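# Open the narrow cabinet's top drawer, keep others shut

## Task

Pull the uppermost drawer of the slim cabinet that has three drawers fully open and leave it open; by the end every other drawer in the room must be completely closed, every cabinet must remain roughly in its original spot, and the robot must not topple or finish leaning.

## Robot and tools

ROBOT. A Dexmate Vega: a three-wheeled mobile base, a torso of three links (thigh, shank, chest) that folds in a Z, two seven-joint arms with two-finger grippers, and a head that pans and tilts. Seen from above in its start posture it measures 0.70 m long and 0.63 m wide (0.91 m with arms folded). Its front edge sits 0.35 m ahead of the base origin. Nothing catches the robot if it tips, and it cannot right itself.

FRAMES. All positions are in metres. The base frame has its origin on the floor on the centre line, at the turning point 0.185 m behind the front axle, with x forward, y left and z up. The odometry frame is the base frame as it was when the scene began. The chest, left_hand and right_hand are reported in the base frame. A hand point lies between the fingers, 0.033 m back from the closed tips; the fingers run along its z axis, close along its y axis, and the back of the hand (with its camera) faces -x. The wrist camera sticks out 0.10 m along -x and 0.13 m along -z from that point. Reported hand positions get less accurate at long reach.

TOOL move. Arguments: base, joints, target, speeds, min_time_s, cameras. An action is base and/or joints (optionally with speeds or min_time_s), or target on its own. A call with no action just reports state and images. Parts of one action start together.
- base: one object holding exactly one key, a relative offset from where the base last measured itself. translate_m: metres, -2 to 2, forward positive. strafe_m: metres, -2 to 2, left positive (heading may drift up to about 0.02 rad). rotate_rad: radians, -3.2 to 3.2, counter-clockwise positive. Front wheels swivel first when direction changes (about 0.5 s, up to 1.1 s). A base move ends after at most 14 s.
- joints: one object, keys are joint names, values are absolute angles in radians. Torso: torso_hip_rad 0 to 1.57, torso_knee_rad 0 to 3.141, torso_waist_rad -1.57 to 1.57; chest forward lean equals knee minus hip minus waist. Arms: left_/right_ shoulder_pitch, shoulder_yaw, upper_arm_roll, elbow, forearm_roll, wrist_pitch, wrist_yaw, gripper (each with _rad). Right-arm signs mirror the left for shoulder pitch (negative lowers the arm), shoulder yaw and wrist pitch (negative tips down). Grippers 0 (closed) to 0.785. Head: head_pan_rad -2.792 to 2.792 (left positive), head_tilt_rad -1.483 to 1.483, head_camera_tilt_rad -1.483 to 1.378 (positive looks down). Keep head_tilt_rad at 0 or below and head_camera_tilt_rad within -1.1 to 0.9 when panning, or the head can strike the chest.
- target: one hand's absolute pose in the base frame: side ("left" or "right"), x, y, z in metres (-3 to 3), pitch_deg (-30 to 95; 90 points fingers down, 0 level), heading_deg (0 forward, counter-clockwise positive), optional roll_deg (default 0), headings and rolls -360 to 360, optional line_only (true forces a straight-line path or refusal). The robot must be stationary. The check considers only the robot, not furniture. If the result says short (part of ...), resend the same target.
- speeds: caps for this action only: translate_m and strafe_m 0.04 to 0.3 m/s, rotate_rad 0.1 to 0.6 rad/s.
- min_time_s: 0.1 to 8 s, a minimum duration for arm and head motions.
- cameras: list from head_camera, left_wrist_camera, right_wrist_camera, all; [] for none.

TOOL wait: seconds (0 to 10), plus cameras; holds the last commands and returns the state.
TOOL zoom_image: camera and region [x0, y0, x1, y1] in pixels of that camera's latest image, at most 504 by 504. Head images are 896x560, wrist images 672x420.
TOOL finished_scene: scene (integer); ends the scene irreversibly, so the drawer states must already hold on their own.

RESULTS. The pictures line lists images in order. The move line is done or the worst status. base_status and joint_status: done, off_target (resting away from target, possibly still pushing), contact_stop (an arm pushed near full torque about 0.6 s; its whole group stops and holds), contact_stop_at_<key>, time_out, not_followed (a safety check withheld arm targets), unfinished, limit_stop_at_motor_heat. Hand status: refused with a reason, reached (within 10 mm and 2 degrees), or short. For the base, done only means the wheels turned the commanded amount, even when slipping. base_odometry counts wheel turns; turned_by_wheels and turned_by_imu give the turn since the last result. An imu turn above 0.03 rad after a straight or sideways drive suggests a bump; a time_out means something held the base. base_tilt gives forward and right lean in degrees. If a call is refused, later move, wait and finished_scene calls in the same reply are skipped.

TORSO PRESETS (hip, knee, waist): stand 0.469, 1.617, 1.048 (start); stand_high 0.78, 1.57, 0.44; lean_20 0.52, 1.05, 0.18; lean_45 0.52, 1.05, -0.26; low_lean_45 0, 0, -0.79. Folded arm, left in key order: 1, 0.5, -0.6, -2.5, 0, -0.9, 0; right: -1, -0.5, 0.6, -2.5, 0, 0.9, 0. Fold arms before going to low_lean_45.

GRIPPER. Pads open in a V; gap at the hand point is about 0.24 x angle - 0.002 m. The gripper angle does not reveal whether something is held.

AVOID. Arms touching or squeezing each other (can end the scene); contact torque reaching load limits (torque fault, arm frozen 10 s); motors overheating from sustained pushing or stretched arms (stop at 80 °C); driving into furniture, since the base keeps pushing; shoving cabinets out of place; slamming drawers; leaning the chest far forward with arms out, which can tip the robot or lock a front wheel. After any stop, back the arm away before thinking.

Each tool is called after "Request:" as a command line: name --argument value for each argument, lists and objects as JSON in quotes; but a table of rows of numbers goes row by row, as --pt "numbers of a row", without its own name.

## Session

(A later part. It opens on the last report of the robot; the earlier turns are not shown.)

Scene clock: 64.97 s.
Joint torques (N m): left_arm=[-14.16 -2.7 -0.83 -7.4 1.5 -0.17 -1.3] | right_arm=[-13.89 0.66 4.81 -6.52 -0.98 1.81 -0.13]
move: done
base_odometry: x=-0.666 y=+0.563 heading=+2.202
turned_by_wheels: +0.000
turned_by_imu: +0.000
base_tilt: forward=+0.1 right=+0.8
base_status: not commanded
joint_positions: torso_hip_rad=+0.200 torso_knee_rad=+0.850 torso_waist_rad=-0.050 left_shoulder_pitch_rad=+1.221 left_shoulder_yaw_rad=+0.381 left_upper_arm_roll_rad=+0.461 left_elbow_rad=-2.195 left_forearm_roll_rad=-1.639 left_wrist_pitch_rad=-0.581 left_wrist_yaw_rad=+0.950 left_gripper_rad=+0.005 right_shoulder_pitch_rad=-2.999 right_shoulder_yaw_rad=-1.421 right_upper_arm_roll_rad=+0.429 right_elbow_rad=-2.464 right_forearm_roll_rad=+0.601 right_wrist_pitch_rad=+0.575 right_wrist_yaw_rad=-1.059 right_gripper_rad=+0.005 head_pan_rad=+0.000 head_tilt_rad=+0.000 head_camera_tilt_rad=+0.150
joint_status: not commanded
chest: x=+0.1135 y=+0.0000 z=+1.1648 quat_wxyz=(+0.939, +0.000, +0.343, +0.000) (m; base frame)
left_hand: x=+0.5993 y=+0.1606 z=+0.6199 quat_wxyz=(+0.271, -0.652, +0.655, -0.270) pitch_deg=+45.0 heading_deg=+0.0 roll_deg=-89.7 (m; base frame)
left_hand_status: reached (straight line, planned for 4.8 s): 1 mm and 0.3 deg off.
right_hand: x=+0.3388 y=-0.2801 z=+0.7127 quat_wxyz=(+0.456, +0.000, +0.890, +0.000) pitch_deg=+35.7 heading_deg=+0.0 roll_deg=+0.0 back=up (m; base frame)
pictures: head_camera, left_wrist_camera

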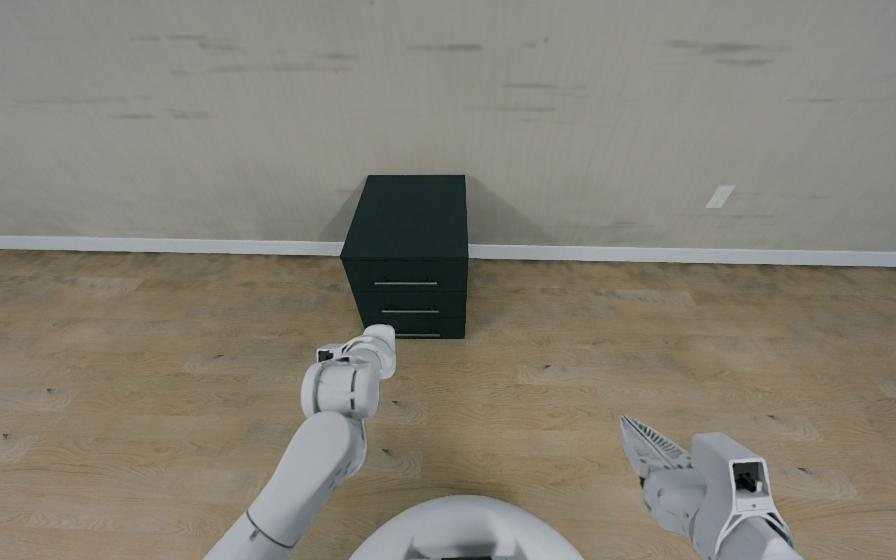

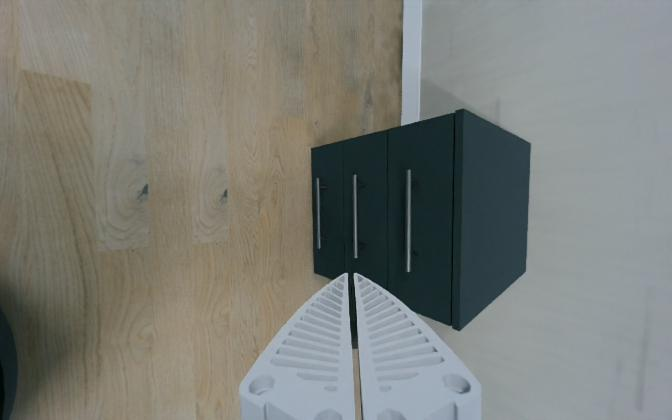

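Request:
move --base '{"translate_m": 0.22}'

Request:
move --target '{"side": "left", "x": 0.62, "y": 0.16, "z": 0.62, "pitch_deg": 65, "heading_deg": 0, "roll_deg": -90}' --cameras '["head_camera", "left_wrist_camera"]'

Scene clock: 68.87 s.
Joint torques (N m): left_arm=[-13.61 -2.22 -0.82 -7.27 1.7 0.07 -1.27] | right_arm=[-13.07 0.49 4.72 -5.57 -0.86 1.76 -0.26]
move: done
base_odometry: x=-0.796 y=+0.740 heading=+2.201
turned_by_wheels: -0.001
turned_by_imu: -0.001
base_tilt: forward=+0.1 right=+0.7
base_status: done
joint_positions: torso_hip_rad=+0.200 torso_knee_rad=+0.850 torso_waist_rad=-0.050 left_shoulder_pitch_rad=+1.220 left_shoulder_yaw_rad=+0.377 left_upper_arm_roll_rad=+0.461 left_elbow_rad=-2.193 left_forearm_roll_rad=-1.639 left_wrist_pitch_rad=-0.583 left_wrist_yaw_rad=+0.949 left_gripper_rad=+0.005 right_shoulder_pitch_rad=-2.999 right_shoulder_yaw_rad=-1.421 right_upper_arm_roll_rad=+0.429 right_elbow_rad=-2.464 right_forearm_roll_rad=+0.601 right_wrist_pitch_rad=+0.575 right_wrist_yaw_rad=-1.059 right_gripper_rad=+0.005 head_pan_rad=+0.000 head_tilt_rad=+0.000 head_camera_tilt_rad=+0.150
joint_status: not commanded
chest: x=+0.1135 y=+0.0000 z=+1.1648 quat_wxyz=(+0.939, +0.000, +0.343, +0.000) (m; base frame)
left_hand: x=+0.5999 y=+0.1601 z=+0.6198 quat_wxyz=(+0.270, -0.653, +0.653, -0.270) pitch_deg=+45.0 heading_deg=+0.0 roll_deg=-90.0 (m; base frame)
right_hand: x=+0.3388 y=-0.2801 z=+0.7127 quat_wxyz=(+0.456, +0.000, +0.890, +0.000) pitch_deg=+35.8 heading_deg=+0.0 roll_deg=+0.0 back=up (m; base frame)
pictures: none

Scene clock: 73.60 s.
Joint torques (N m): left_arm=[-25.37 4.79 -8.45 -4 2.05 -0.63 -0.27] | right_arm=[-13.7 0.82 4.75 -5.48 -0.83 1.46 -0.16]
move: done
base_odometry: x=-0.796 y=+0.740 heading=+2.201
turned_by_wheels: +0.000
turned_by_imu: +0.000
base_tilt: forward=+0.1 right=+0.8
base_status: not commanded
joint_positions: torso_hip_rad=+0.200 torso_knee_rad=+0.850 torso_waist_rad=-0.050 left_shoulder_pitch_rad=+0.232 left_shoulder_yaw_rad=+0.863 left_upper_arm_roll_rad=+1.243 left_elbow_rad=-2.183 left_forearm_roll_rad=-2.479 left_wrist_pitch_rad=-1.223 left_wrist_yaw_rad=+1.087 left_gripper_rad=+0.005 right_shoulder_pitch_rad=-2.999 right_shoulder_yaw_rad=-1.421 right_upper_arm_roll_rad=+0.429 right_elbow_rad=-2.464 right_forearm_roll_rad=+0.601 right_wrist_pitch_rad=+0.575 right_wrist_yaw_rad=-1.059 right_gripper_rad=+0.005 head_pan_rad=+0.000 head_tilt_rad=+0.000 head_camera_tilt_rad=+0.150
joint_status: not commanded
chest: x=+0.1135 y=+0.0000 z=+1.1648 quat_wxyz=(+0.939, +0.000, +0.343, +0.000) (m; base frame)
left_hand: x=+0.6200 y=+0.1595 z=+0.6199 quat_wxyz=(+0.153, -0.690, +0.690, -0.154) pitch_deg=+64.9 heading_deg=-0.1 roll_deg=+89.9 (m; base frame)
left_hand_status: reached (straight line, planned for 3.4 s): 0 mm and 0.1 deg off.
right_hand: x=+0.3388 y=-0.2801 z=+0.7127 quat_wxyz=(+0.456, +0.000, +0.890, +0.000) pitch_deg=+35.8 heading_deg=+0.0 roll_deg=+0.0 back=up (m; base frame)
pictures: head_camera, left_wrist_camera

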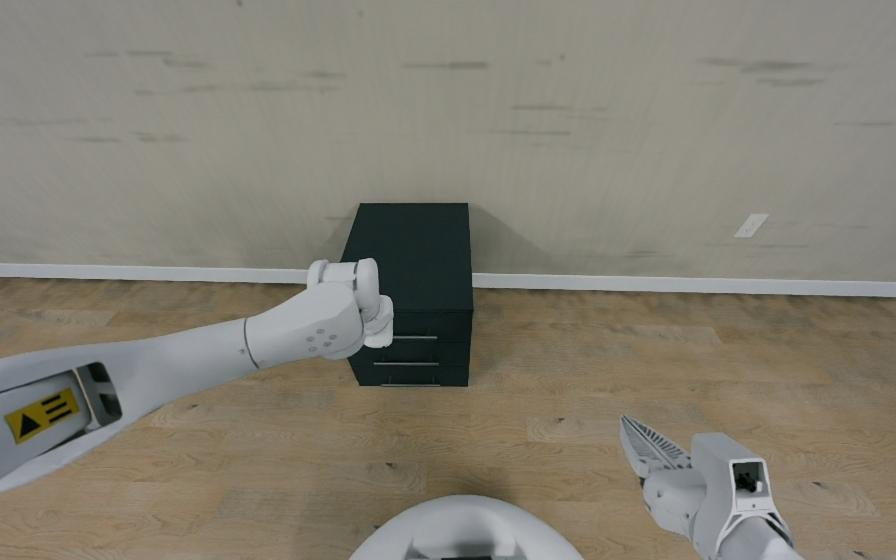

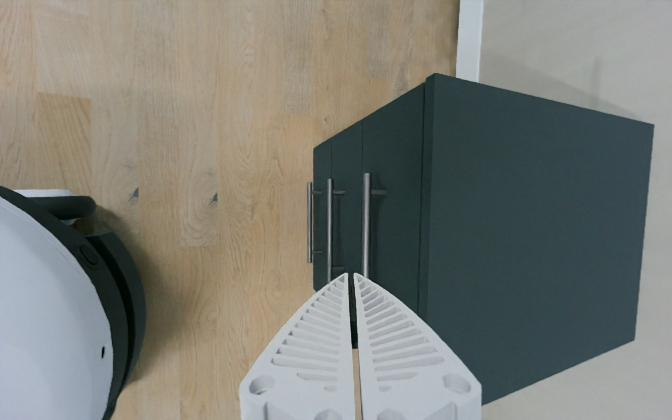

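Request:
move --target '{"side": "left", "x": 0.55, "y": 0.18, "z": 0.72, "pitch_deg": 45, "heading_deg": 0, "roll_deg": 0}'

Request:
move --target '{"side": "left", "x": 0.58, "y": 0.16, "z": 0.68, "pitch_deg": 50, "heading_deg": 0, "roll_deg": 50}'

Request:
move --target '{"side": "left", "x": 0.6, "y": 0.15, "z": 0.64, "pitch_deg": 60, "heading_deg": 0, "roll_deg": 90}' --cameras '["head_camera", "left_wrist_camera"]'

Scene clock: 84.00 s.
Joint torques (N m): left_arm=[-1.68 -1.71 -5.1 -7.22 -0.05 -1.09 0.04] | right_arm=[-13.63 0.48 4.74 -5.65 -1.03 1.94 -0.12]
move: done
base_odometry: x=-0.796 y=+0.740 heading=+2.201
turned_by_wheels: +0.000
turned_by_imu: +0.000
base_tilt: forward=+0.1 right=+0.8
base_status: not commanded
joint_positions: torso_hip_rad=+0.200 torso_knee_rad=+0.850 torso_waist_rad=-0.050 left_shoulder_pitch_rad=+1.265 left_shoulder_yaw_rad=+0.248 left_upper_arm_roll_rad=+0.031 left_elbow_rad=-2.643 left_forearm_roll_rad=-1.170 left_wrist_pitch_rad=+1.307 left_wrist_yaw_rad=+1.087 left_gripper_rad=+0.005 right_shoulder_pitch_rad=-2.999 right_shoulder_yaw_rad=-1.421 right_upper_arm_roll_rad=+0.429 right_elbow_rad=-2.464 right_forearm_roll_rad=+0.601 right_wrist_pitch_rad=+0.575 right_wrist_yaw_rad=-1.059 right_gripper_rad=+0.005 head_pan_rad=+0.000 head_tilt_rad=+0.000 head_camera_tilt_rad=+0.150
joint_status: not commanded
chest: x=+0.1135 y=+0.0000 z=+1.1648 quat_wxyz=(+0.939, +0.000, +0.343, +0.000) (m; base frame)
left_hand: x=+0.5508 y=+0.1783 z=+0.7207 quat_wxyz=(+0.383, +0.000, +0.924, -0.002) pitch_deg=+44.9 heading_deg=-0.3 roll_deg=-0.3 back=up (m; base frame)
left_hand_status: reached (checked arc [no straight line was possible; over the whole arc the hand travels 0.66 m to end 0.12 m from its start, up to 0.30 m off the straight line; left_wrist_pitch_rad turns most, 2.53 rad; on the way or at its end the hand turns up to 92 deg from its attitude at the start], planned for 8.3 s): 2 mm and 0.3 deg off.
right_hand: x=+0.3388 y=-0.2801 z=+0.7127 quat_wxyz=(+0.456, +0.000, +0.890, +0.000) pitch_deg=+35.8 heading_deg=+0.0 roll_deg=+0.0 back=up (m; base frame)
pictures: none

Scene clock: 93.83 s.
Joint torques (N m): left_arm=[-14.83 1.71 -0.9 -6.39 2.34 -0.12 0.17] | right_arm=[-13.01 0.63 4.89 -5.86 -0.91 1.5 -0.33]
move: done
base_odometry: x=-0.796 y=+0.740 heading=+2.201
turned_by_wheels: +0.000
turned_by_imu: +0.000
base_tilt: forward=+0.1 right=+0.8
base_status: not commanded
joint_positions: torso_hip_rad=+0.200 torso_knee_rad=+0.850 torso_waist_rad=-0.050 left_shoulder_pitch_rad=+1.029 left_shoulder_yaw_rad=+0.365 left_upper_arm_roll_rad=+0.611 left_elbow_rad=-2.383 left_forearm_roll_rad=+1.448 left_wrist_pitch_rad=+1.366 left_wrist_yaw_rad=-1.197 left_gripper_rad=+0.005 right_shoulder_pitch_rad=-2.999 right_shoulder_yaw_rad=-1.421 right_upper_arm_roll_rad=+0.429 right_elbow_rad=-2.464 right_forearm_roll_rad=+0.601 right_wrist_pitch_rad=+0.575 right_wrist_yaw_rad=-1.059 right_gripper_rad=+0.005 head_pan_rad=+0.000 head_tilt_rad=+0.000 head_camera_tilt_rad=+0.150
joint_status: not commanded
chest: x=+0.1135 y=+0.0000 z=+1.1648 quat_wxyz=(+0.939, +0.000, +0.343, +0.000) (m; base frame)
left_hand: x=+0.5801 y=+0.1599 z=+0.6799 quat_wxyz=(+0.310, +0.397, +0.852, +0.144) pitch_deg=+50.0 heading_deg=-0.1 roll_deg=+49.9 back=up (m; base frame)
left_hand_status: reached (checked arc [no straight line was possible; over the whole arc the hand travels 0.12 m to end 0.05 m from its start, up to 0.04 m off the straight line; left_forearm_roll_rad turns most, 2.62 rad; on the way or at its end the hand turns up to 50 deg from its attitude at the start], planned for 8.5 s): 0 mm and 0.1 deg off.
right_hand: x=+0.3388 y=-0.2801 z=+0.7127 quat_wxyz=(+0.456, +0.000, +0.890, +0.000) pitch_deg=+35.8 heading_deg=+0.0 roll_deg=+0.0 back=up (m; base frame)
pictures: none

Scene clock: 97.20 s.
Joint torques (N m): left_arm=[-21.21 2.97 -7.07 -4.06 1.73 0 0.36] | right_arm=[-12.91 0.66 4.33 -5.05 -0.82 2.23 -0.22]
move: done
base_odometry: x=-0.796 y=+0.740 heading=+2.201
turned_by_wheels: +0.000
turned_by_imu: +0.000
base_tilt: forward=+0.1 right=+0.7
base_status: not commanded
joint_positions: torso_hip_rad=+0.200 torso_knee_rad=+0.850 torso_waist_rad=-0.050 left_shoulder_pitch_rad=+0.546 left_shoulder_yaw_rad=+0.782 left_upper_arm_roll_rad=+1.005 left_elbow_rad=-2.260 left_forearm_roll_rad=+1.162 left_wrist_pitch_rad=+1.148 left_wrist_yaw_rad=-1.348 left_gripper_rad=+0.005 right_shoulder_pitch_rad=-2.999 right_shoulder_yaw_rad=-1.421 right_upper_arm_roll_rad=+0.429 right_elbow_rad=-2.464 right_forearm_roll_rad=+0.601 right_wrist_pitch_rad=+0.575 right_wrist_yaw_rad=-1.059 right_gripper_rad=+0.005 head_pan_rad=+0.000 head_tilt_rad=+0.000 head_camera_tilt_rad=+0.150
joint_status: not commanded
chest: x=+0.1135 y=+0.0000 z=+1.1648 quat_wxyz=(+0.939, +0.000, +0.343, +0.000) (m; base frame)
left_hand: x=+0.6000 y=+0.1495 z=+0.6403 quat_wxyz=(+0.184, +0.682, +0.684, +0.183) pitch_deg=+59.9 heading_deg=-0.1 roll_deg=+89.7 (m; base frame)
left_hand_status: reached (straight line, planned for 2.1 s): 1 mm and 0.3 deg off.
right_hand: x=+0.3388 y=-0.2801 z=+0.7127 quat_wxyz=(+0.456, +0.000, +0.890, +0.000) pitch_deg=+35.8 heading_deg=+0.0 roll_deg=+0.0 back=up (m; base frame)
pictures: head_camera, left_wrist_camera

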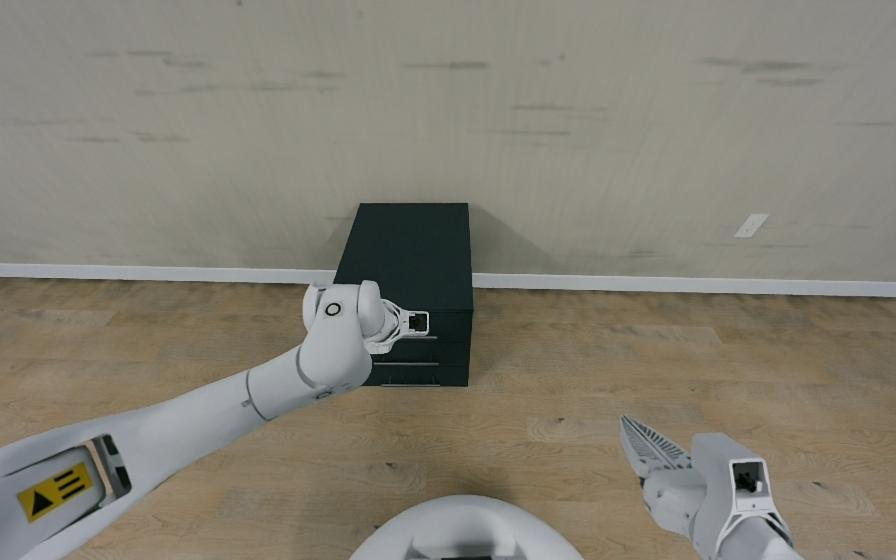

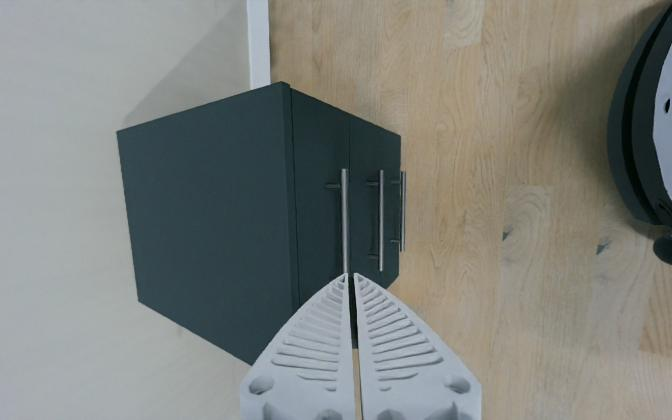

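Request:
move --target '{"side": "left", "x": 0.46, "y": 0.16, "z": 0.62, "pitch_deg": 65, "heading_deg": 0, "roll_deg": 90}' --cameras '["head_camera", "left_wrist_camera"]'

Scene clock: 104.80 s.
Joint torques (N m): left_arm=[-23.71 -2.97 -1.94 -1.53 0.09 -0.56 -0.43] | right_arm=[-13.38 -0.1 4.25 -4.61 -0.97 2.18 -0.23]
move: done
base_odometry: x=-0.796 y=+0.740 heading=+2.201
turned_by_wheels: +0.000
turned_by_imu: +0.000
base_tilt: forward=+0.1 right=+0.8
base_status: not commanded
joint_positions: torso_hip_rad=+0.200 torso_knee_rad=+0.850 torso_waist_rad=-0.050 left_shoulder_pitch_rad=-1.065 left_shoulder_yaw_rad=+0.208 left_upper_arm_roll_rad=+2.785 left_elbow_rad=-2.444 left_forearm_roll_rad=+1.433 left_wrist_pitch_rad=-0.381 left_wrist_yaw_rad=-0.932 left_gripper_rad=+0.005 right_shoulder_pitch_rad=-2.999 right_shoulder_yaw_rad=-1.421 right_upper_arm_roll_rad=+0.429 right_elbow_rad=-2.464 right_forearm_roll_rad=+0.601 right_wrist_pitch_rad=+0.575 right_wrist_yaw_rad=-1.059 right_gripper_rad=+0.005 head_pan_rad=+0.000 head_tilt_rad=+0.000 head_camera_tilt_rad=+0.150
joint_status: not commanded
chest: x=+0.1135 y=+0.0000 z=+1.1648 quat_wxyz=(+0.939, +0.000, +0.343, +0.000) (m; base frame)
left_hand: x=+0.4589 y=+0.1570 z=+0.6194 quat_wxyz=(-0.150, +0.692, -0.689, +0.155) pitch_deg=+65.1 heading_deg=-0.7 roll_deg=+89.1 (m; base frame)
left_hand_status: reached (checked arc [no straight line was possible; over the whole arc the hand travels 0.91 m to end 0.14 m from its start, up to 0.39 m off the straight line; left_upper_arm_roll_rad turns most, 1.78 rad; on the way or at its end the hand turns up to 180 deg from its attitude at the start], planned for 5.9 s): 3 mm and 0.4 deg off.
right_hand: x=+0.3388 y=-0.2801 z=+0.7127 quat_wxyz=(+0.456, +0.000, +0.890, +0.000) pitch_deg=+35.8 heading_deg=+0.0 roll_deg=+0.0 back=up (m; base frame)
pictures: head_camera, left_wrist_camera

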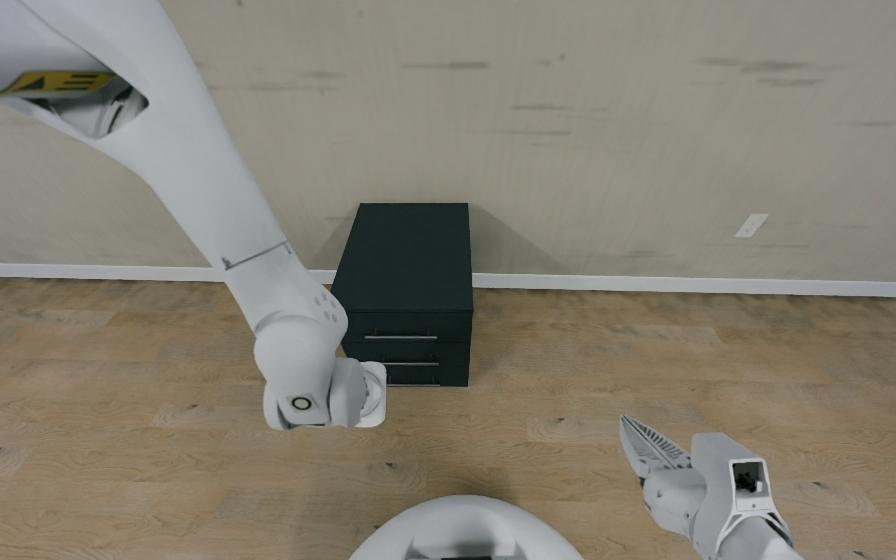

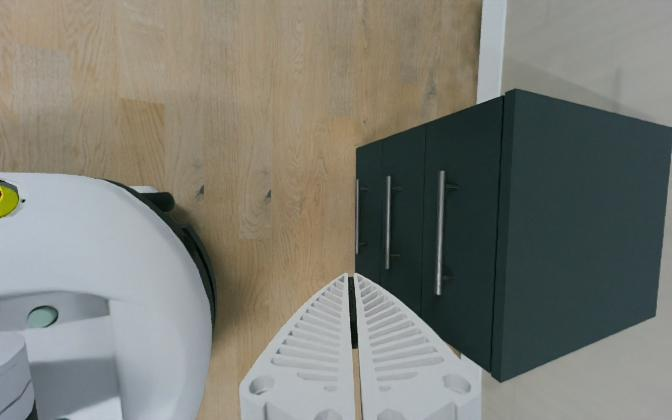

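Request:
move --target '{"side": "left", "x": 0.65, "y": 0.15, "z": 0.56, "pitch_deg": 72, "heading_deg": 0, "roll_deg": 90}'

Request:
move --joints '{"left_gripper_rad": 0.14}' --cameras '["head_camera", "left_wrist_camera"]'

Scene clock: 110.20 s.
Joint torques (N m): left_arm=[-21.26 -1.58 -8.6 3.24 0.83 0.38 -0.25] | right_arm=[-12.7 2.11 4.74 -4.91 -0.92 1.73 -0.32]
move: done
base_odometry: x=-0.796 y=+0.740 heading=+2.201
turned_by_wheels: +0.000
turned_by_imu: +0.000
base_tilt: forward=+0.1 right=+0.7
base_status: not commanded
joint_positions: torso_hip_rad=+0.200 torso_knee_rad=+0.850 torso_waist_rad=-0.050 left_shoulder_pitch_rad=-0.952 left_shoulder_yaw_rad=+0.124 left_upper_arm_roll_rad=+2.782 left_elbow_rad=-1.648 left_forearm_roll_rad=+1.674 left_wrist_pitch_rad=-0.366 left_wrist_yaw_rad=-0.098 left_gripper_rad=+0.005 right_shoulder_pitch_rad=-2.999 right_shoulder_yaw_rad=-1.421 right_upper_arm_roll_rad=+0.429 right_elbow_rad=-2.464 right_forearm_roll_rad=+0.601 right_wrist_pitch_rad=+0.575 right_wrist_yaw_rad=-1.059 right_gripper_rad=+0.005 head_pan_rad=+0.000 head_tilt_rad=+0.000 head_camera_tilt_rad=+0.150
joint_status: not commanded
chest: x=+0.1135 y=+0.0000 z=+1.1648 quat_wxyz=(+0.939, +0.000, +0.343, +0.000) (m; base frame)
left_hand: x=+0.6493 y=+0.1502 z=+0.5602 quat_wxyz=(-0.111, +0.698, -0.698, +0.111) pitch_deg=+72.0 heading_deg=+0.0 roll_deg=-90.0 (m; base frame)
left_hand_status: reached (straight line, planned for 3.1 s): 1 mm and 0.0 deg off.
right_hand: x=+0.3388 y=-0.2801 z=+0.7127 quat_wxyz=(+0.456, +0.000, +0.890, +0.000) pitch_deg=+35.8 heading_deg=+0.0 roll_deg=+0.0 back=up (m; base frame)
pictures: none

Scene clock: 110.80 s.
Joint torques (N m): left_arm=[-21.74 -1.87 -8.49 2.35 0.85 0.07 -0.23] | right_arm=[-13.88 1.34 4.06 -6.02 -0.88 1.8 -0.11]
move: done
base_odometry: x=-0.796 y=+0.740 heading=+2.201
turned_by_wheels: +0.000
turned_by_imu: +0.000
base_tilt: forward=+0.0 right=+0.8
base_status: not commanded
joint_positions: torso_hip_rad=+0.200 torso_knee_rad=+0.850 torso_waist_rad=-0.050 left_shoulder_pitch_rad=-0.951 left_shoulder_yaw_rad=+0.124 left_upper_arm_roll_rad=+2.782 left_elbow_rad=-1.645 left_forearm_roll_rad=+1.675 left_wrist_pitch_rad=-0.366 left_wrist_yaw_rad=-0.096 left_gripper_rad=+0.140 right_shoulder_pitch_rad=-2.999 right_shoulder_yaw_rad=-1.421 right_upper_arm_roll_rad=+0.429 right_elbow_rad=-2.464 right_forearm_roll_rad=+0.601 right_wrist_pitch_rad=+0.575 right_wrist_yaw_rad=-1.059 right_gripper_rad=+0.005 head_pan_rad=+0.000 head_tilt_rad=+0.000 head_camera_tilt_rad=+0.150
joint_status: all done
chest: x=+0.1135 y=+0.0000 z=+1.1648 quat_wxyz=(+0.939, +0.000, +0.343, +0.000) (m; base frame)
left_hand: x=+0.6498 y=+0.1502 z=+0.5601 quat_wxyz=(-0.111, +0.698, -0.698, +0.111) pitch_deg=+72.0 heading_deg=+0.1 roll_deg=-90.0 (m; base frame)
right_hand: x=+0.3388 y=-0.2801 z=+0.7127 quat_wxyz=(+0.456, +0.000, +0.890, +0.000) pitch_deg=+35.8 heading_deg=+0.0 roll_deg=+0.0 back=up (m; base frame)
pictures: head_camera, left_wrist_camera

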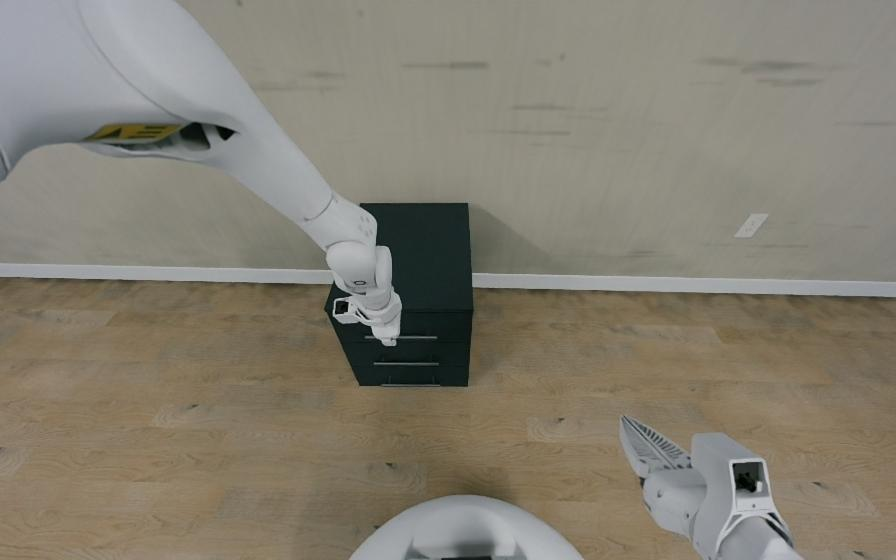

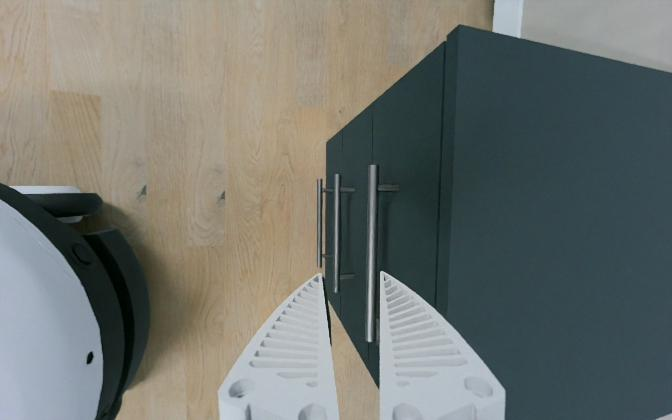

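Request:
move --target '{"side": "left", "x": 0.70, "y": 0.14, "z": 0.525, "pitch_deg": 75, "heading_deg": 0, "roll_deg": 90}' --cameras '["head_camera", "left_wrist_camera"]'

Scene clock: 114.37 s.
Joint torques (N m): left_arm=[-23.29 -2.11 -7.18 3.92 0.61 -0.11 -0.36] | right_arm=[-12.51 1.51 4.73 -4.64 -1.02 2.2 -0.28]
move: done
base_odometry: x=-0.796 y=+0.740 heading=+2.201
turned_by_wheels: +0.000
turned_by_imu: +0.000
base_tilt: forward=+0.1 right=+0.8
base_status: not commanded
joint_positions: torso_hip_rad=+0.200 torso_knee_rad=+0.850 torso_waist_rad=-0.050 left_shoulder_pitch_rad=-0.771 left_shoulder_yaw_rad=+0.042 left_upper_arm_roll_rad=+2.780 left_elbow_rad=-1.230 left_forearm_roll_rad=+1.738 left_wrist_pitch_rad=-0.325 left_wrist_yaw_rad=+0.185 left_gripper_rad=+0.140 right_shoulder_pitch_rad=-2.999 right_shoulder_yaw_rad=-1.421 right_upper_arm_roll_rad=+0.429 right_elbow_rad=-2.464 right_forearm_roll_rad=+0.601 right_wrist_pitch_rad=+0.575 right_wrist_yaw_rad=-1.059 right_gripper_rad=+0.005 head_pan_rad=+0.000 head_tilt_rad=+0.000 head_camera_tilt_rad=+0.150
joint_status: not commanded
chest: x=+0.1135 y=+0.0000 z=+1.1648 quat_wxyz=(+0.939, +0.000, +0.343, +0.000) (m; base frame)
left_hand: x=+0.6996 y=+0.1403 z=+0.5253 quat_wxyz=(-0.093, +0.701, -0.701, +0.092) pitch_deg=+75.0 heading_deg=+0.1 roll_deg=-89.9 (m; base frame)
left_hand_status: reached (straight line, planned for 1.6 s): 1 mm and 0.0 deg off.
right_hand: x=+0.3388 y=-0.2801 z=+0.7127 quat_wxyz=(+0.456, +0.000, +0.890, +0.000) pitch_deg=+35.8 heading_deg=+0.0 roll_deg=+0.0 back=up (m; base frame)
pictures: head_camera, left_wrist_camera

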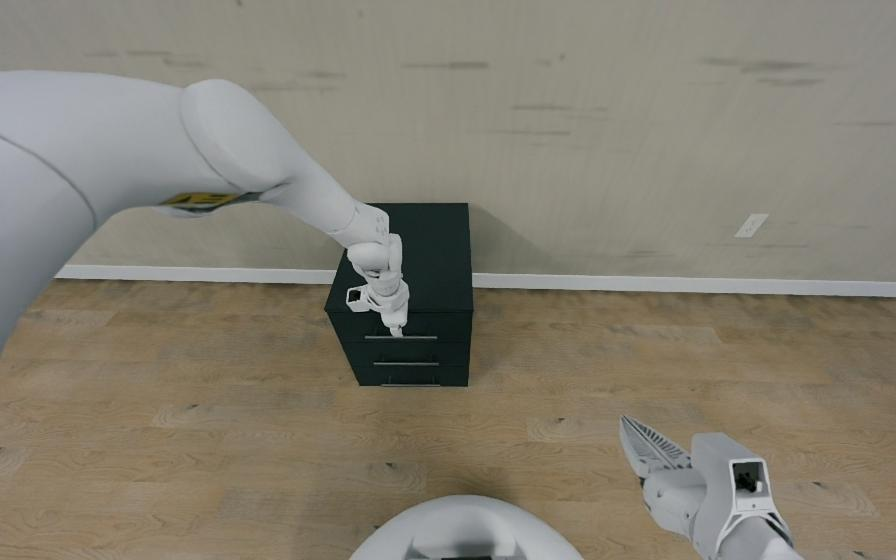

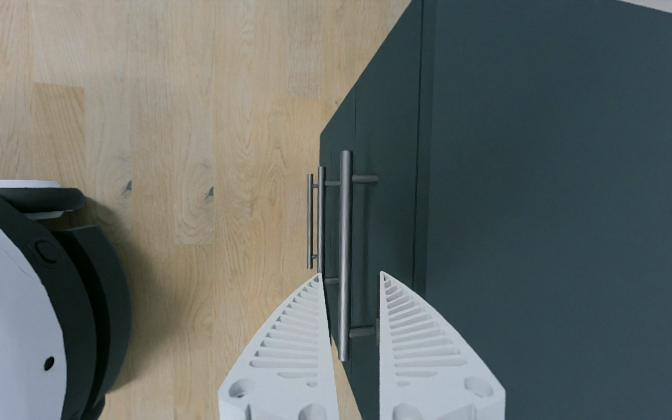

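Request:
move --joints '{"left_gripper_rad": 0.1}'

Request:
move --target '{"side": "left", "x": 0.707, "y": 0.14, "z": 0.487, "pitch_deg": 75, "heading_deg": 0, "roll_deg": 90, "line_only": true}' --cameras '["head_camera", "left_wrist_camera"]'

Scene clock: 116.03 s.
Joint torques (N m): left_arm=[-22.71 -4.04 -7.47 5.15 0.68 0.13 0.1] | right_arm=[-12.26 -0.2 4.32 -5.01 -0.93 2.42 -0.23]
move: done
base_odometry: x=-0.796 y=+0.740 heading=+2.201
turned_by_wheels: +0.000
turned_by_imu: +0.000
base_tilt: forward=+0.1 right=+0.8
base_status: not commanded
joint_positions: torso_hip_rad=+0.200 torso_knee_rad=+0.850 torso_waist_rad=-0.050 left_shoulder_pitch_rad=-0.769 left_shoulder_yaw_rad=+0.042 left_upper_arm_roll_rad=+2.780 left_elbow_rad=-1.226 left_forearm_roll_rad=+1.739 left_wrist_pitch_rad=-0.325 left_wrist_yaw_rad=+0.187 left_gripper_rad=+0.100 right_shoulder_pitch_rad=-2.999 right_shoulder_yaw_rad=-1.421 right_upper_arm_roll_rad=+0.429 right_elbow_rad=-2.464 right_forearm_roll_rad=+0.601 right_wrist_pitch_rad=+0.575 right_wrist_yaw_rad=-1.059 right_gripper_rad=+0.005 head_pan_rad=+0.000 head_tilt_rad=+0.000 head_camera_tilt_rad=+0.150
joint_status: all done
chest: x=+0.1135 y=+0.0000 z=+1.1648 quat_wxyz=(+0.939, +0.000, +0.343, +0.000) (m; base frame)
left_hand: x=+0.7000 y=+0.1402 z=+0.5251 quat_wxyz=(-0.092, +0.701, -0.701, +0.092) pitch_deg=+75.0 heading_deg=+0.1 roll_deg=-89.9 (m; base frame)
right_hand: x=+0.3388 y=-0.2801 z=+0.7127 quat_wxyz=(+0.456, +0.000, +0.890, +0.000) pitch_deg=+35.8 heading_deg=+0.0 roll_deg=+0.0 back=up (m; base frame)
pictures: none

Scene clock: 118.20 s.
Joint torques (N m): left_arm=[-22.67 -3.5 -1.1 4.74 0.6 -0.13 -0.17] | right_arm=[-13.13 1.19 4.29 -4.72 -1.03 1.9 -0.3]
move: done
base_odometry: x=-0.796 y=+0.740 heading=+2.201
turned_by_wheels: +0.000
turned_by_imu: +0.000
base_tilt: forward=+0.1 right=+0.8
base_status: not commanded
joint_positions: torso_hip_rad=+0.200 torso_knee_rad=+0.850 torso_waist_rad=-0.050 left_shoulder_pitch_rad=-0.630 left_shoulder_yaw_rad=+0.010 left_upper_arm_roll_rad=+2.788 left_elbow_rad=-1.030 left_forearm_roll_rad=+1.766 left_wrist_pitch_rad=-0.296 left_wrist_yaw_rad=+0.239 left_gripper_rad=+0.100 right_shoulder_pitch_rad=-2.999 right_shoulder_yaw_rad=-1.421 right_upper_arm_roll_rad=+0.429 right_elbow_rad=-2.464 right_forearm_roll_rad=+0.601 right_wrist_pitch_rad=+0.575 right_wrist_yaw_rad=-1.059 right_gripper_rad=+0.005 head_pan_rad=+0.000 head_tilt_rad=+0.000 head_camera_tilt_rad=+0.150
joint_status: not commanded
chest: x=+0.1135 y=+0.0000 z=+1.1648 quat_wxyz=(+0.939, +0.000, +0.343, +0.000) (m; base frame)
left_hand: x=+0.7069 y=+0.1399 z=+0.4878 quat_wxyz=(-0.092, +0.701, -0.701, +0.092) pitch_deg=+75.0 heading_deg=+0.0 roll_deg=+90.0 (m; base frame)
left_hand_status: reached (straight line, planned for 1.0 s): 1 mm and 0.0 deg off.
right_hand: x=+0.3388 y=-0.2801 z=+0.7127 quat_wxyz=(+0.456, +0.000, +0.890, +0.000) pitch_deg=+35.8 heading_deg=+0.0 roll_deg=+0.0 back=up (m; base frame)
pictures: head_camera, left_wrist_camera

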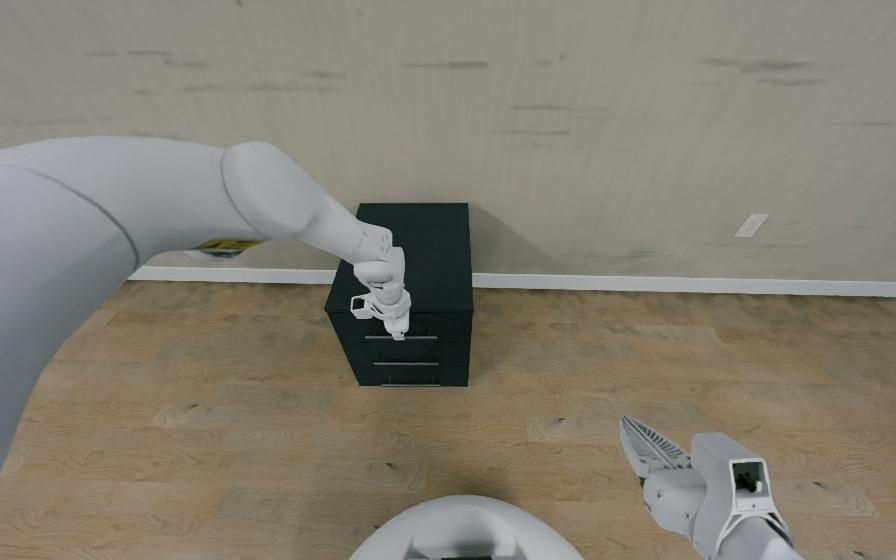

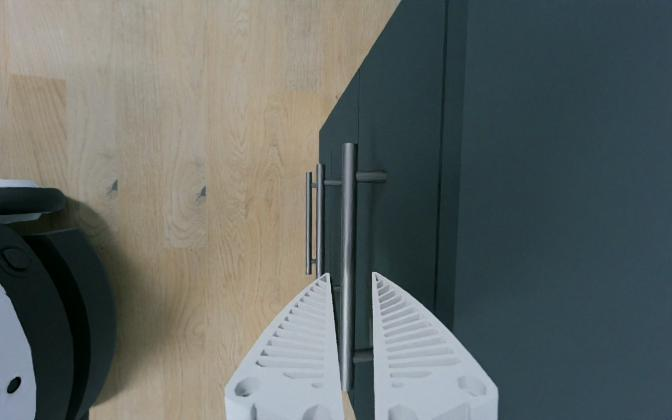

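Request:
move --target '{"side": "left", "x": 0.714, "y": 0.14, "z": 0.459, "pitch_deg": 75, "heading_deg": 0, "roll_deg": 90, "line_only": true}' --cameras '["head_camera", "left_wrist_camera"]'

Scene clock: 120.80 s.
Joint torques (N m): left_arm=[-23.29 -3.35 -0.3 5.52 0.56 0.17 -0.11] | right_arm=[-14.08 0.74 4.49 -4.57 -0.92 1.87 -0.34]
move: done
base_odometry: x=-0.796 y=+0.740 heading=+2.201
turned_by_wheels: +0.000
turned_by_imu: +0.000
base_tilt: forward=+0.2 right=+0.8
base_status: not commanded
joint_positions: torso_hip_rad=+0.200 torso_knee_rad=+0.850 torso_waist_rad=-0.050 left_shoulder_pitch_rad=-0.494 left_shoulder_yaw_rad=-0.025 left_upper_arm_roll_rad=+2.797 left_elbow_rad=-0.812 left_forearm_roll_rad=+1.794 left_wrist_pitch_rad=-0.265 left_wrist_yaw_rad=+0.316 left_gripper_rad=+0.100 right_shoulder_pitch_rad=-2.999 right_shoulder_yaw_rad=-1.421 right_upper_arm_roll_rad=+0.429 right_elbow_rad=-2.464 right_forearm_roll_rad=+0.601 right_wrist_pitch_rad=+0.575 right_wrist_yaw_rad=-1.059 right_gripper_rad=+0.005 head_pan_rad=+0.000 head_tilt_rad=+0.000 head_camera_tilt_rad=+0.150
joint_status: not commanded
chest: x=+0.1135 y=+0.0000 z=+1.1648 quat_wxyz=(+0.939, +0.000, +0.343, +0.000) (m; base frame)
left_hand: x=+0.7140 y=+0.1400 z=+0.4595 quat_wxyz=(-0.092, +0.701, -0.701, +0.092) pitch_deg=+75.0 heading_deg=+0.0 roll_deg=+90.0 (m; base frame)
left_hand_status: reached (straight line, planned for 1.0 s): 1 mm and 0.0 deg off.
right_hand: x=+0.3388 y=-0.2801 z=+0.7127 quat_wxyz=(+0.456, +0.000, +0.890, +0.000) pitch_deg=+35.8 heading_deg=+0.0 roll_deg=+0.0 back=up (m; base frame)
pictures: head_camera, left_wrist_camera

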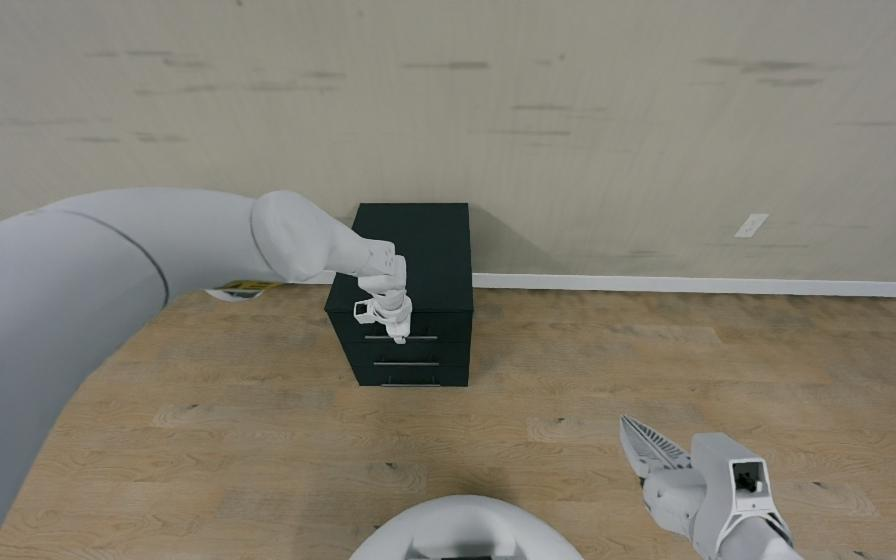

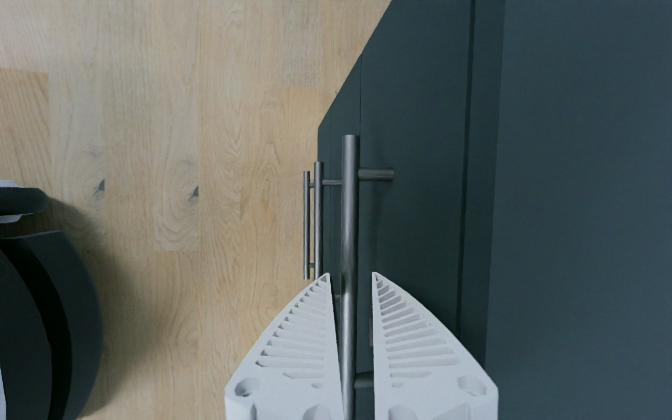

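Request:
move --joints '{"left_gripper_rad": 0.0}' --cameras '["left_wrist_camera"]'

Scene clock: 121.63 s.
Joint torques (N m): left_arm=[-24.21 -2.91 -0.4 6.04 1.02 0.56 -0.46] | right_arm=[-12.59 1.43 4.29 -5.11 -1.14 2.18 -0.22]
move: done
base_odometry: x=-0.796 y=+0.740 heading=+2.201
turned_by_wheels: +0.000
turned_by_imu: +0.000
base_tilt: forward=+0.1 right=+0.8
base_status: not commanded
joint_positions: torso_hip_rad=+0.200 torso_knee_rad=+0.850 torso_waist_rad=-0.050 left_shoulder_pitch_rad=-0.492 left_shoulder_yaw_rad=-0.025 left_upper_arm_roll_rad=+2.797 left_elbow_rad=-0.809 left_forearm_roll_rad=+1.795 left_wrist_pitch_rad=-0.265 left_wrist_yaw_rad=+0.317 left_gripper_rad=+0.000 right_shoulder_pitch_rad=-2.999 right_shoulder_yaw_rad=-1.421 right_upper_arm_roll_rad=+0.429 right_elbow_rad=-2.464 right_forearm_roll_rad=+0.601 right_wrist_pitch_rad=+0.575 right_wrist_yaw_rad=-1.059 right_gripper_rad=+0.005 head_pan_rad=+0.000 head_tilt_rad=+0.000 head_camera_tilt_rad=+0.150
joint_status: all done
chest: x=+0.1135 y=+0.0000 z=+1.1648 quat_wxyz=(+0.939, +0.000, +0.343, +0.000) (m; base frame)
left_hand: x=+0.7139 y=+0.1399 z=+0.4591 quat_wxyz=(-0.092, +0.701, -0.701, +0.092) pitch_deg=+75.0 heading_deg=+0.0 roll_deg=+89.9 (m; base frame)
right_hand: x=+0.3388 y=-0.2801 z=+0.7127 quat_wxyz=(+0.456, +0.000, +0.890, +0.000) pitch_deg=+35.8 heading_deg=+0.0 roll_deg=+0.0 back=up (m; base frame)
pictures: left_wrist_camera

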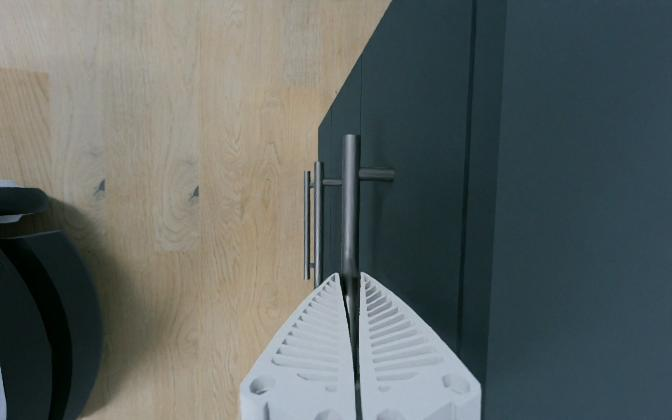

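Request:
move --base '{"translate_m": -0.1}' --speeds '{"translate_m": 0.08}' --cameras '["head_camera", "left_wrist_camera"]'

Scene clock: 123.83 s.
Joint torques (N m): left_arm=[-20.37 -3.33 -1.21 2.27 -0.27 0.72 0.3] | right_arm=[-12.24 0.43 4.47 -5.63 -0.99 2.52 -0.43]
move: done
base_odometry: x=-0.737 y=+0.659 heading=+2.201
turned_by_wheels: +0.000
turned_by_imu: +0.001
base_tilt: forward=+0.1 right=+0.8
base_status: done
joint_positions: torso_hip_rad=+0.200 torso_knee_rad=+0.850 torso_waist_rad=-0.050 left_shoulder_pitch_rad=-0.492 left_shoulder_yaw_rad=-0.025 left_upper_arm_roll_rad=+2.797 left_elbow_rad=-0.808 left_forearm_roll_rad=+1.795 left_wrist_pitch_rad=-0.265 left_wrist_yaw_rad=+0.317 left_gripper_rad=+0.000 right_shoulder_pitch_rad=-2.999 right_shoulder_yaw_rad=-1.421 right_upper_arm_roll_rad=+0.429 right_elbow_rad=-2.464 right_forearm_roll_rad=+0.601 right_wrist_pitch_rad=+0.575 right_wrist_yaw_rad=-1.059 right_gripper_rad=+0.005 head_pan_rad=+0.000 head_tilt_rad=+0.000 head_camera_tilt_rad=+0.150
joint_status: not commanded
chest: x=+0.1132 y=+0.0000 z=+1.1649 quat_wxyz=(+0.939, +0.000, +0.343, +0.000) (m; base frame)
left_hand: x=+0.7144 y=+0.1401 z=+0.4596 quat_wxyz=(-0.093, +0.701, -0.701, +0.093) pitch_deg=+74.9 heading_deg=+0.0 roll_deg=-90.0 (m; base frame)
right_hand: x=+0.3387 y=-0.2801 z=+0.7129 quat_wxyz=(+0.456, +0.000, +0.890, +0.000) pitch_deg=+35.7 heading_deg=+0.0 roll_deg=+0.0 back=up (m; base frame)
pictures: head_camera, left_wrist_camera

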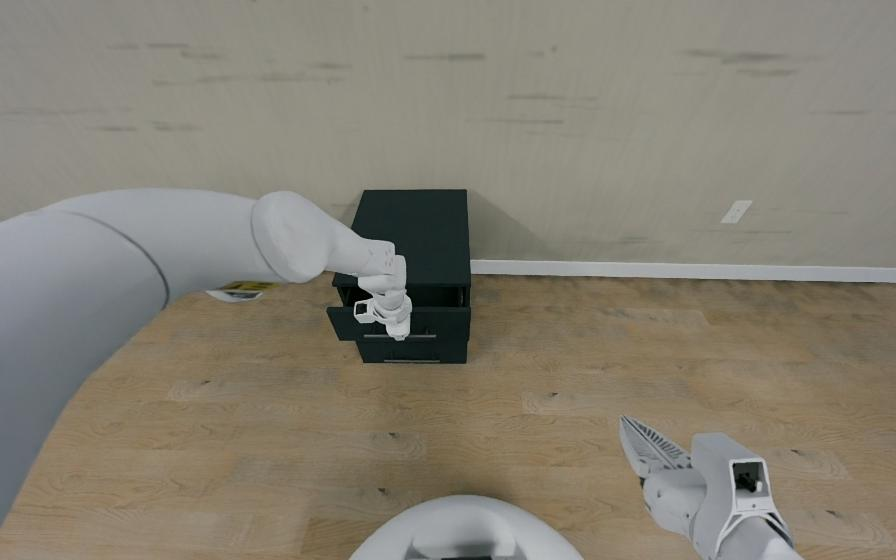

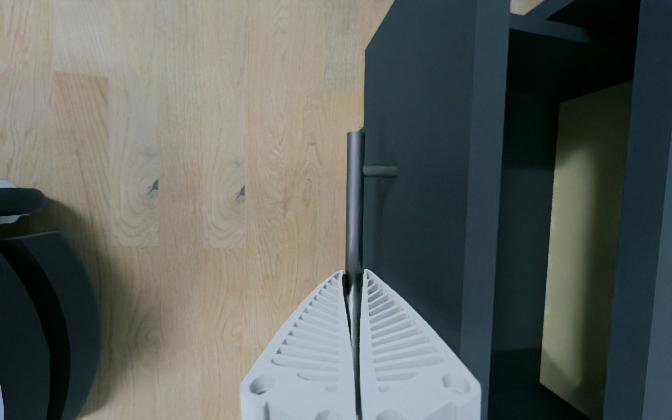

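Request:
move --base '{"translate_m": -0.15}' --speeds '{"translate_m": 0.08}' --cameras '["head_camera", "left_wrist_camera"]'

Scene clock: 126.87 s.
Joint torques (N m): left_arm=[-18.2 -4.26 -3.19 2.43 -0.59 2.26 0.07] | right_arm=[-13.39 1.11 4.63 -6.05 -1.05 1.6 -0.16]
move: done
base_odometry: x=-0.648 y=+0.538 heading=+2.201
turned_by_wheels: +0.000
turned_by_imu: +0.001
base_tilt: forward=+0.0 right=+0.8
base_status: done
joint_positions: torso_hip_rad=+0.200 torso_knee_rad=+0.850 torso_waist_rad=-0.050 left_shoulder_pitch_rad=-0.492 left_shoulder_yaw_rad=-0.025 left_upper_arm_roll_rad=+2.797 left_elbow_rad=-0.808 left_forearm_roll_rad=+1.795 left_wrist_pitch_rad=-0.265 left_wrist_yaw_rad=+0.317 left_gripper_rad=+0.000 right_shoulder_pitch_rad=-2.999 right_shoulder_yaw_rad=-1.421 right_upper_arm_roll_rad=+0.429 right_elbow_rad=-2.464 right_forearm_roll_rad=+0.601 right_wrist_pitch_rad=+0.575 right_wrist_yaw_rad=-1.059 right_gripper_rad=+0.005 head_pan_rad=+0.000 head_tilt_rad=+0.000 head_camera_tilt_rad=+0.150
joint_status: not commanded
chest: x=+0.1132 y=+0.0000 z=+1.1649 quat_wxyz=(+0.939, +0.000, +0.343, +0.000) (m; base frame)
left_hand: x=+0.7144 y=+0.1403 z=+0.4596 quat_wxyz=(-0.093, +0.701, -0.701, +0.093) pitch_deg=+74.9 heading_deg=+0.1 roll_deg=-89.9 (m; base frame)
right_hand: x=+0.3387 y=-0.2801 z=+0.7129 quat_wxyz=(+0.456, +0.000, +0.890, +0.000) pitch_deg=+35.7 heading_deg=+0.0 roll_deg=+0.0 back=up (m; base frame)
pictures: head_camera, left_wrist_camera

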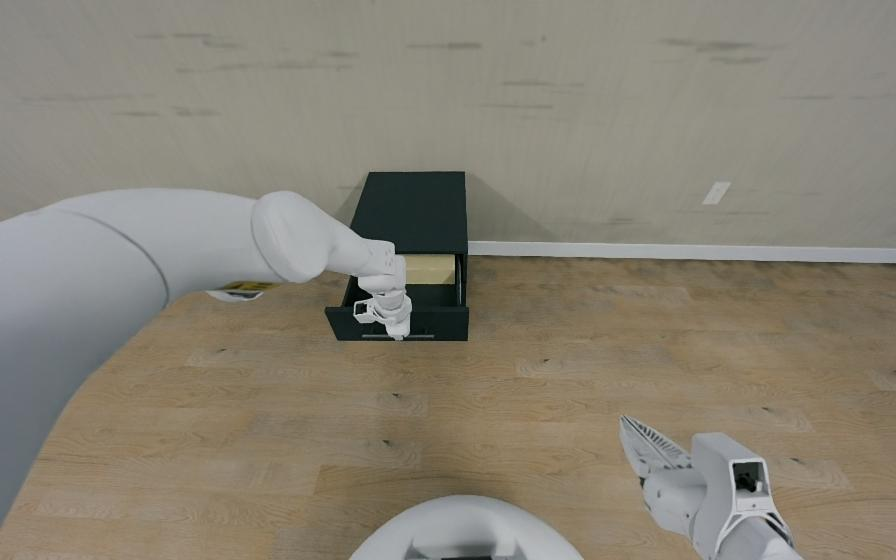

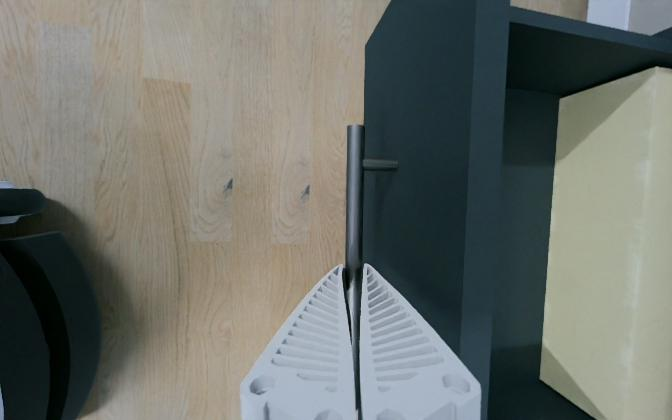

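Request:
move --base '{"translate_m": -0.06}' --speeds '{"translate_m": 0.05}' --cameras '["head_camera", "left_wrist_camera"]'

Scene clock: 129.00 s.
Joint torques (N m): left_arm=[-20.04 -4.06 -3.75 1.06 -0.59 1.89 0.06] | right_arm=[-13.44 1.16 4.55 -6.05 -0.99 2.21 -0.3]
move: done
base_odometry: x=-0.613 y=+0.490 heading=+2.200
turned_by_wheels: -0.001
turned_by_imu: -0.001
base_tilt: forward=+0.1 right=+0.7
base_status: done
joint_positions: torso_hip_rad=+0.200 torso_knee_rad=+0.850 torso_waist_rad=-0.050 left_shoulder_pitch_rad=-0.492 left_shoulder_yaw_rad=-0.025 left_upper_arm_roll_rad=+2.797 left_elbow_rad=-0.808 left_forearm_roll_rad=+1.795 left_wrist_pitch_rad=-0.265 left_wrist_yaw_rad=+0.317 left_gripper_rad=+0.000 right_shoulder_pitch_rad=-2.999 right_shoulder_yaw_rad=-1.421 right_upper_arm_roll_rad=+0.429 right_elbow_rad=-2.464 right_forearm_roll_rad=+0.601 right_wrist_pitch_rad=+0.575 right_wrist_yaw_rad=-1.059 right_gripper_rad=+0.005 head_pan_rad=+0.000 head_tilt_rad=+0.000 head_camera_tilt_rad=+0.150
joint_status: not commanded
chest: x=+0.1132 y=+0.0000 z=+1.1649 quat_wxyz=(+0.939, +0.000, +0.343, +0.000) (m; base frame)
left_hand: x=+0.7144 y=+0.1404 z=+0.4596 quat_wxyz=(-0.093, +0.701, -0.701, +0.092) pitch_deg=+74.9 heading_deg=+0.2 roll_deg=-89.9 (m; base frame)
right_hand: x=+0.3387 y=-0.2801 z=+0.7129 quat_wxyz=(+0.456, +0.000, +0.890, +0.000) pitch_deg=+35.7 heading_deg=+0.0 roll_deg=+0.0 back=up (m; base frame)
pictures: head_camera, left_wrist_camera

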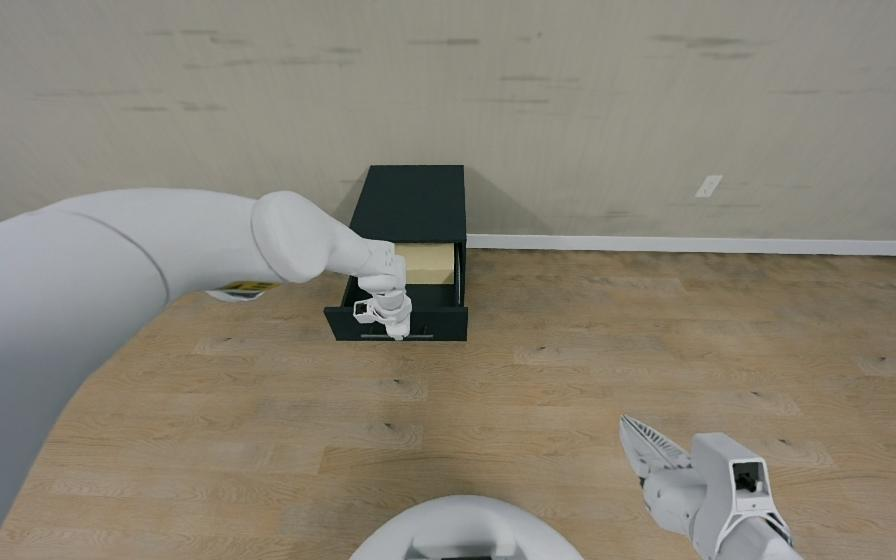

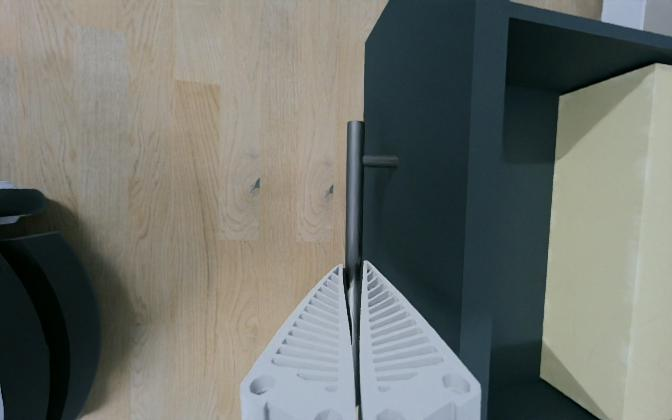

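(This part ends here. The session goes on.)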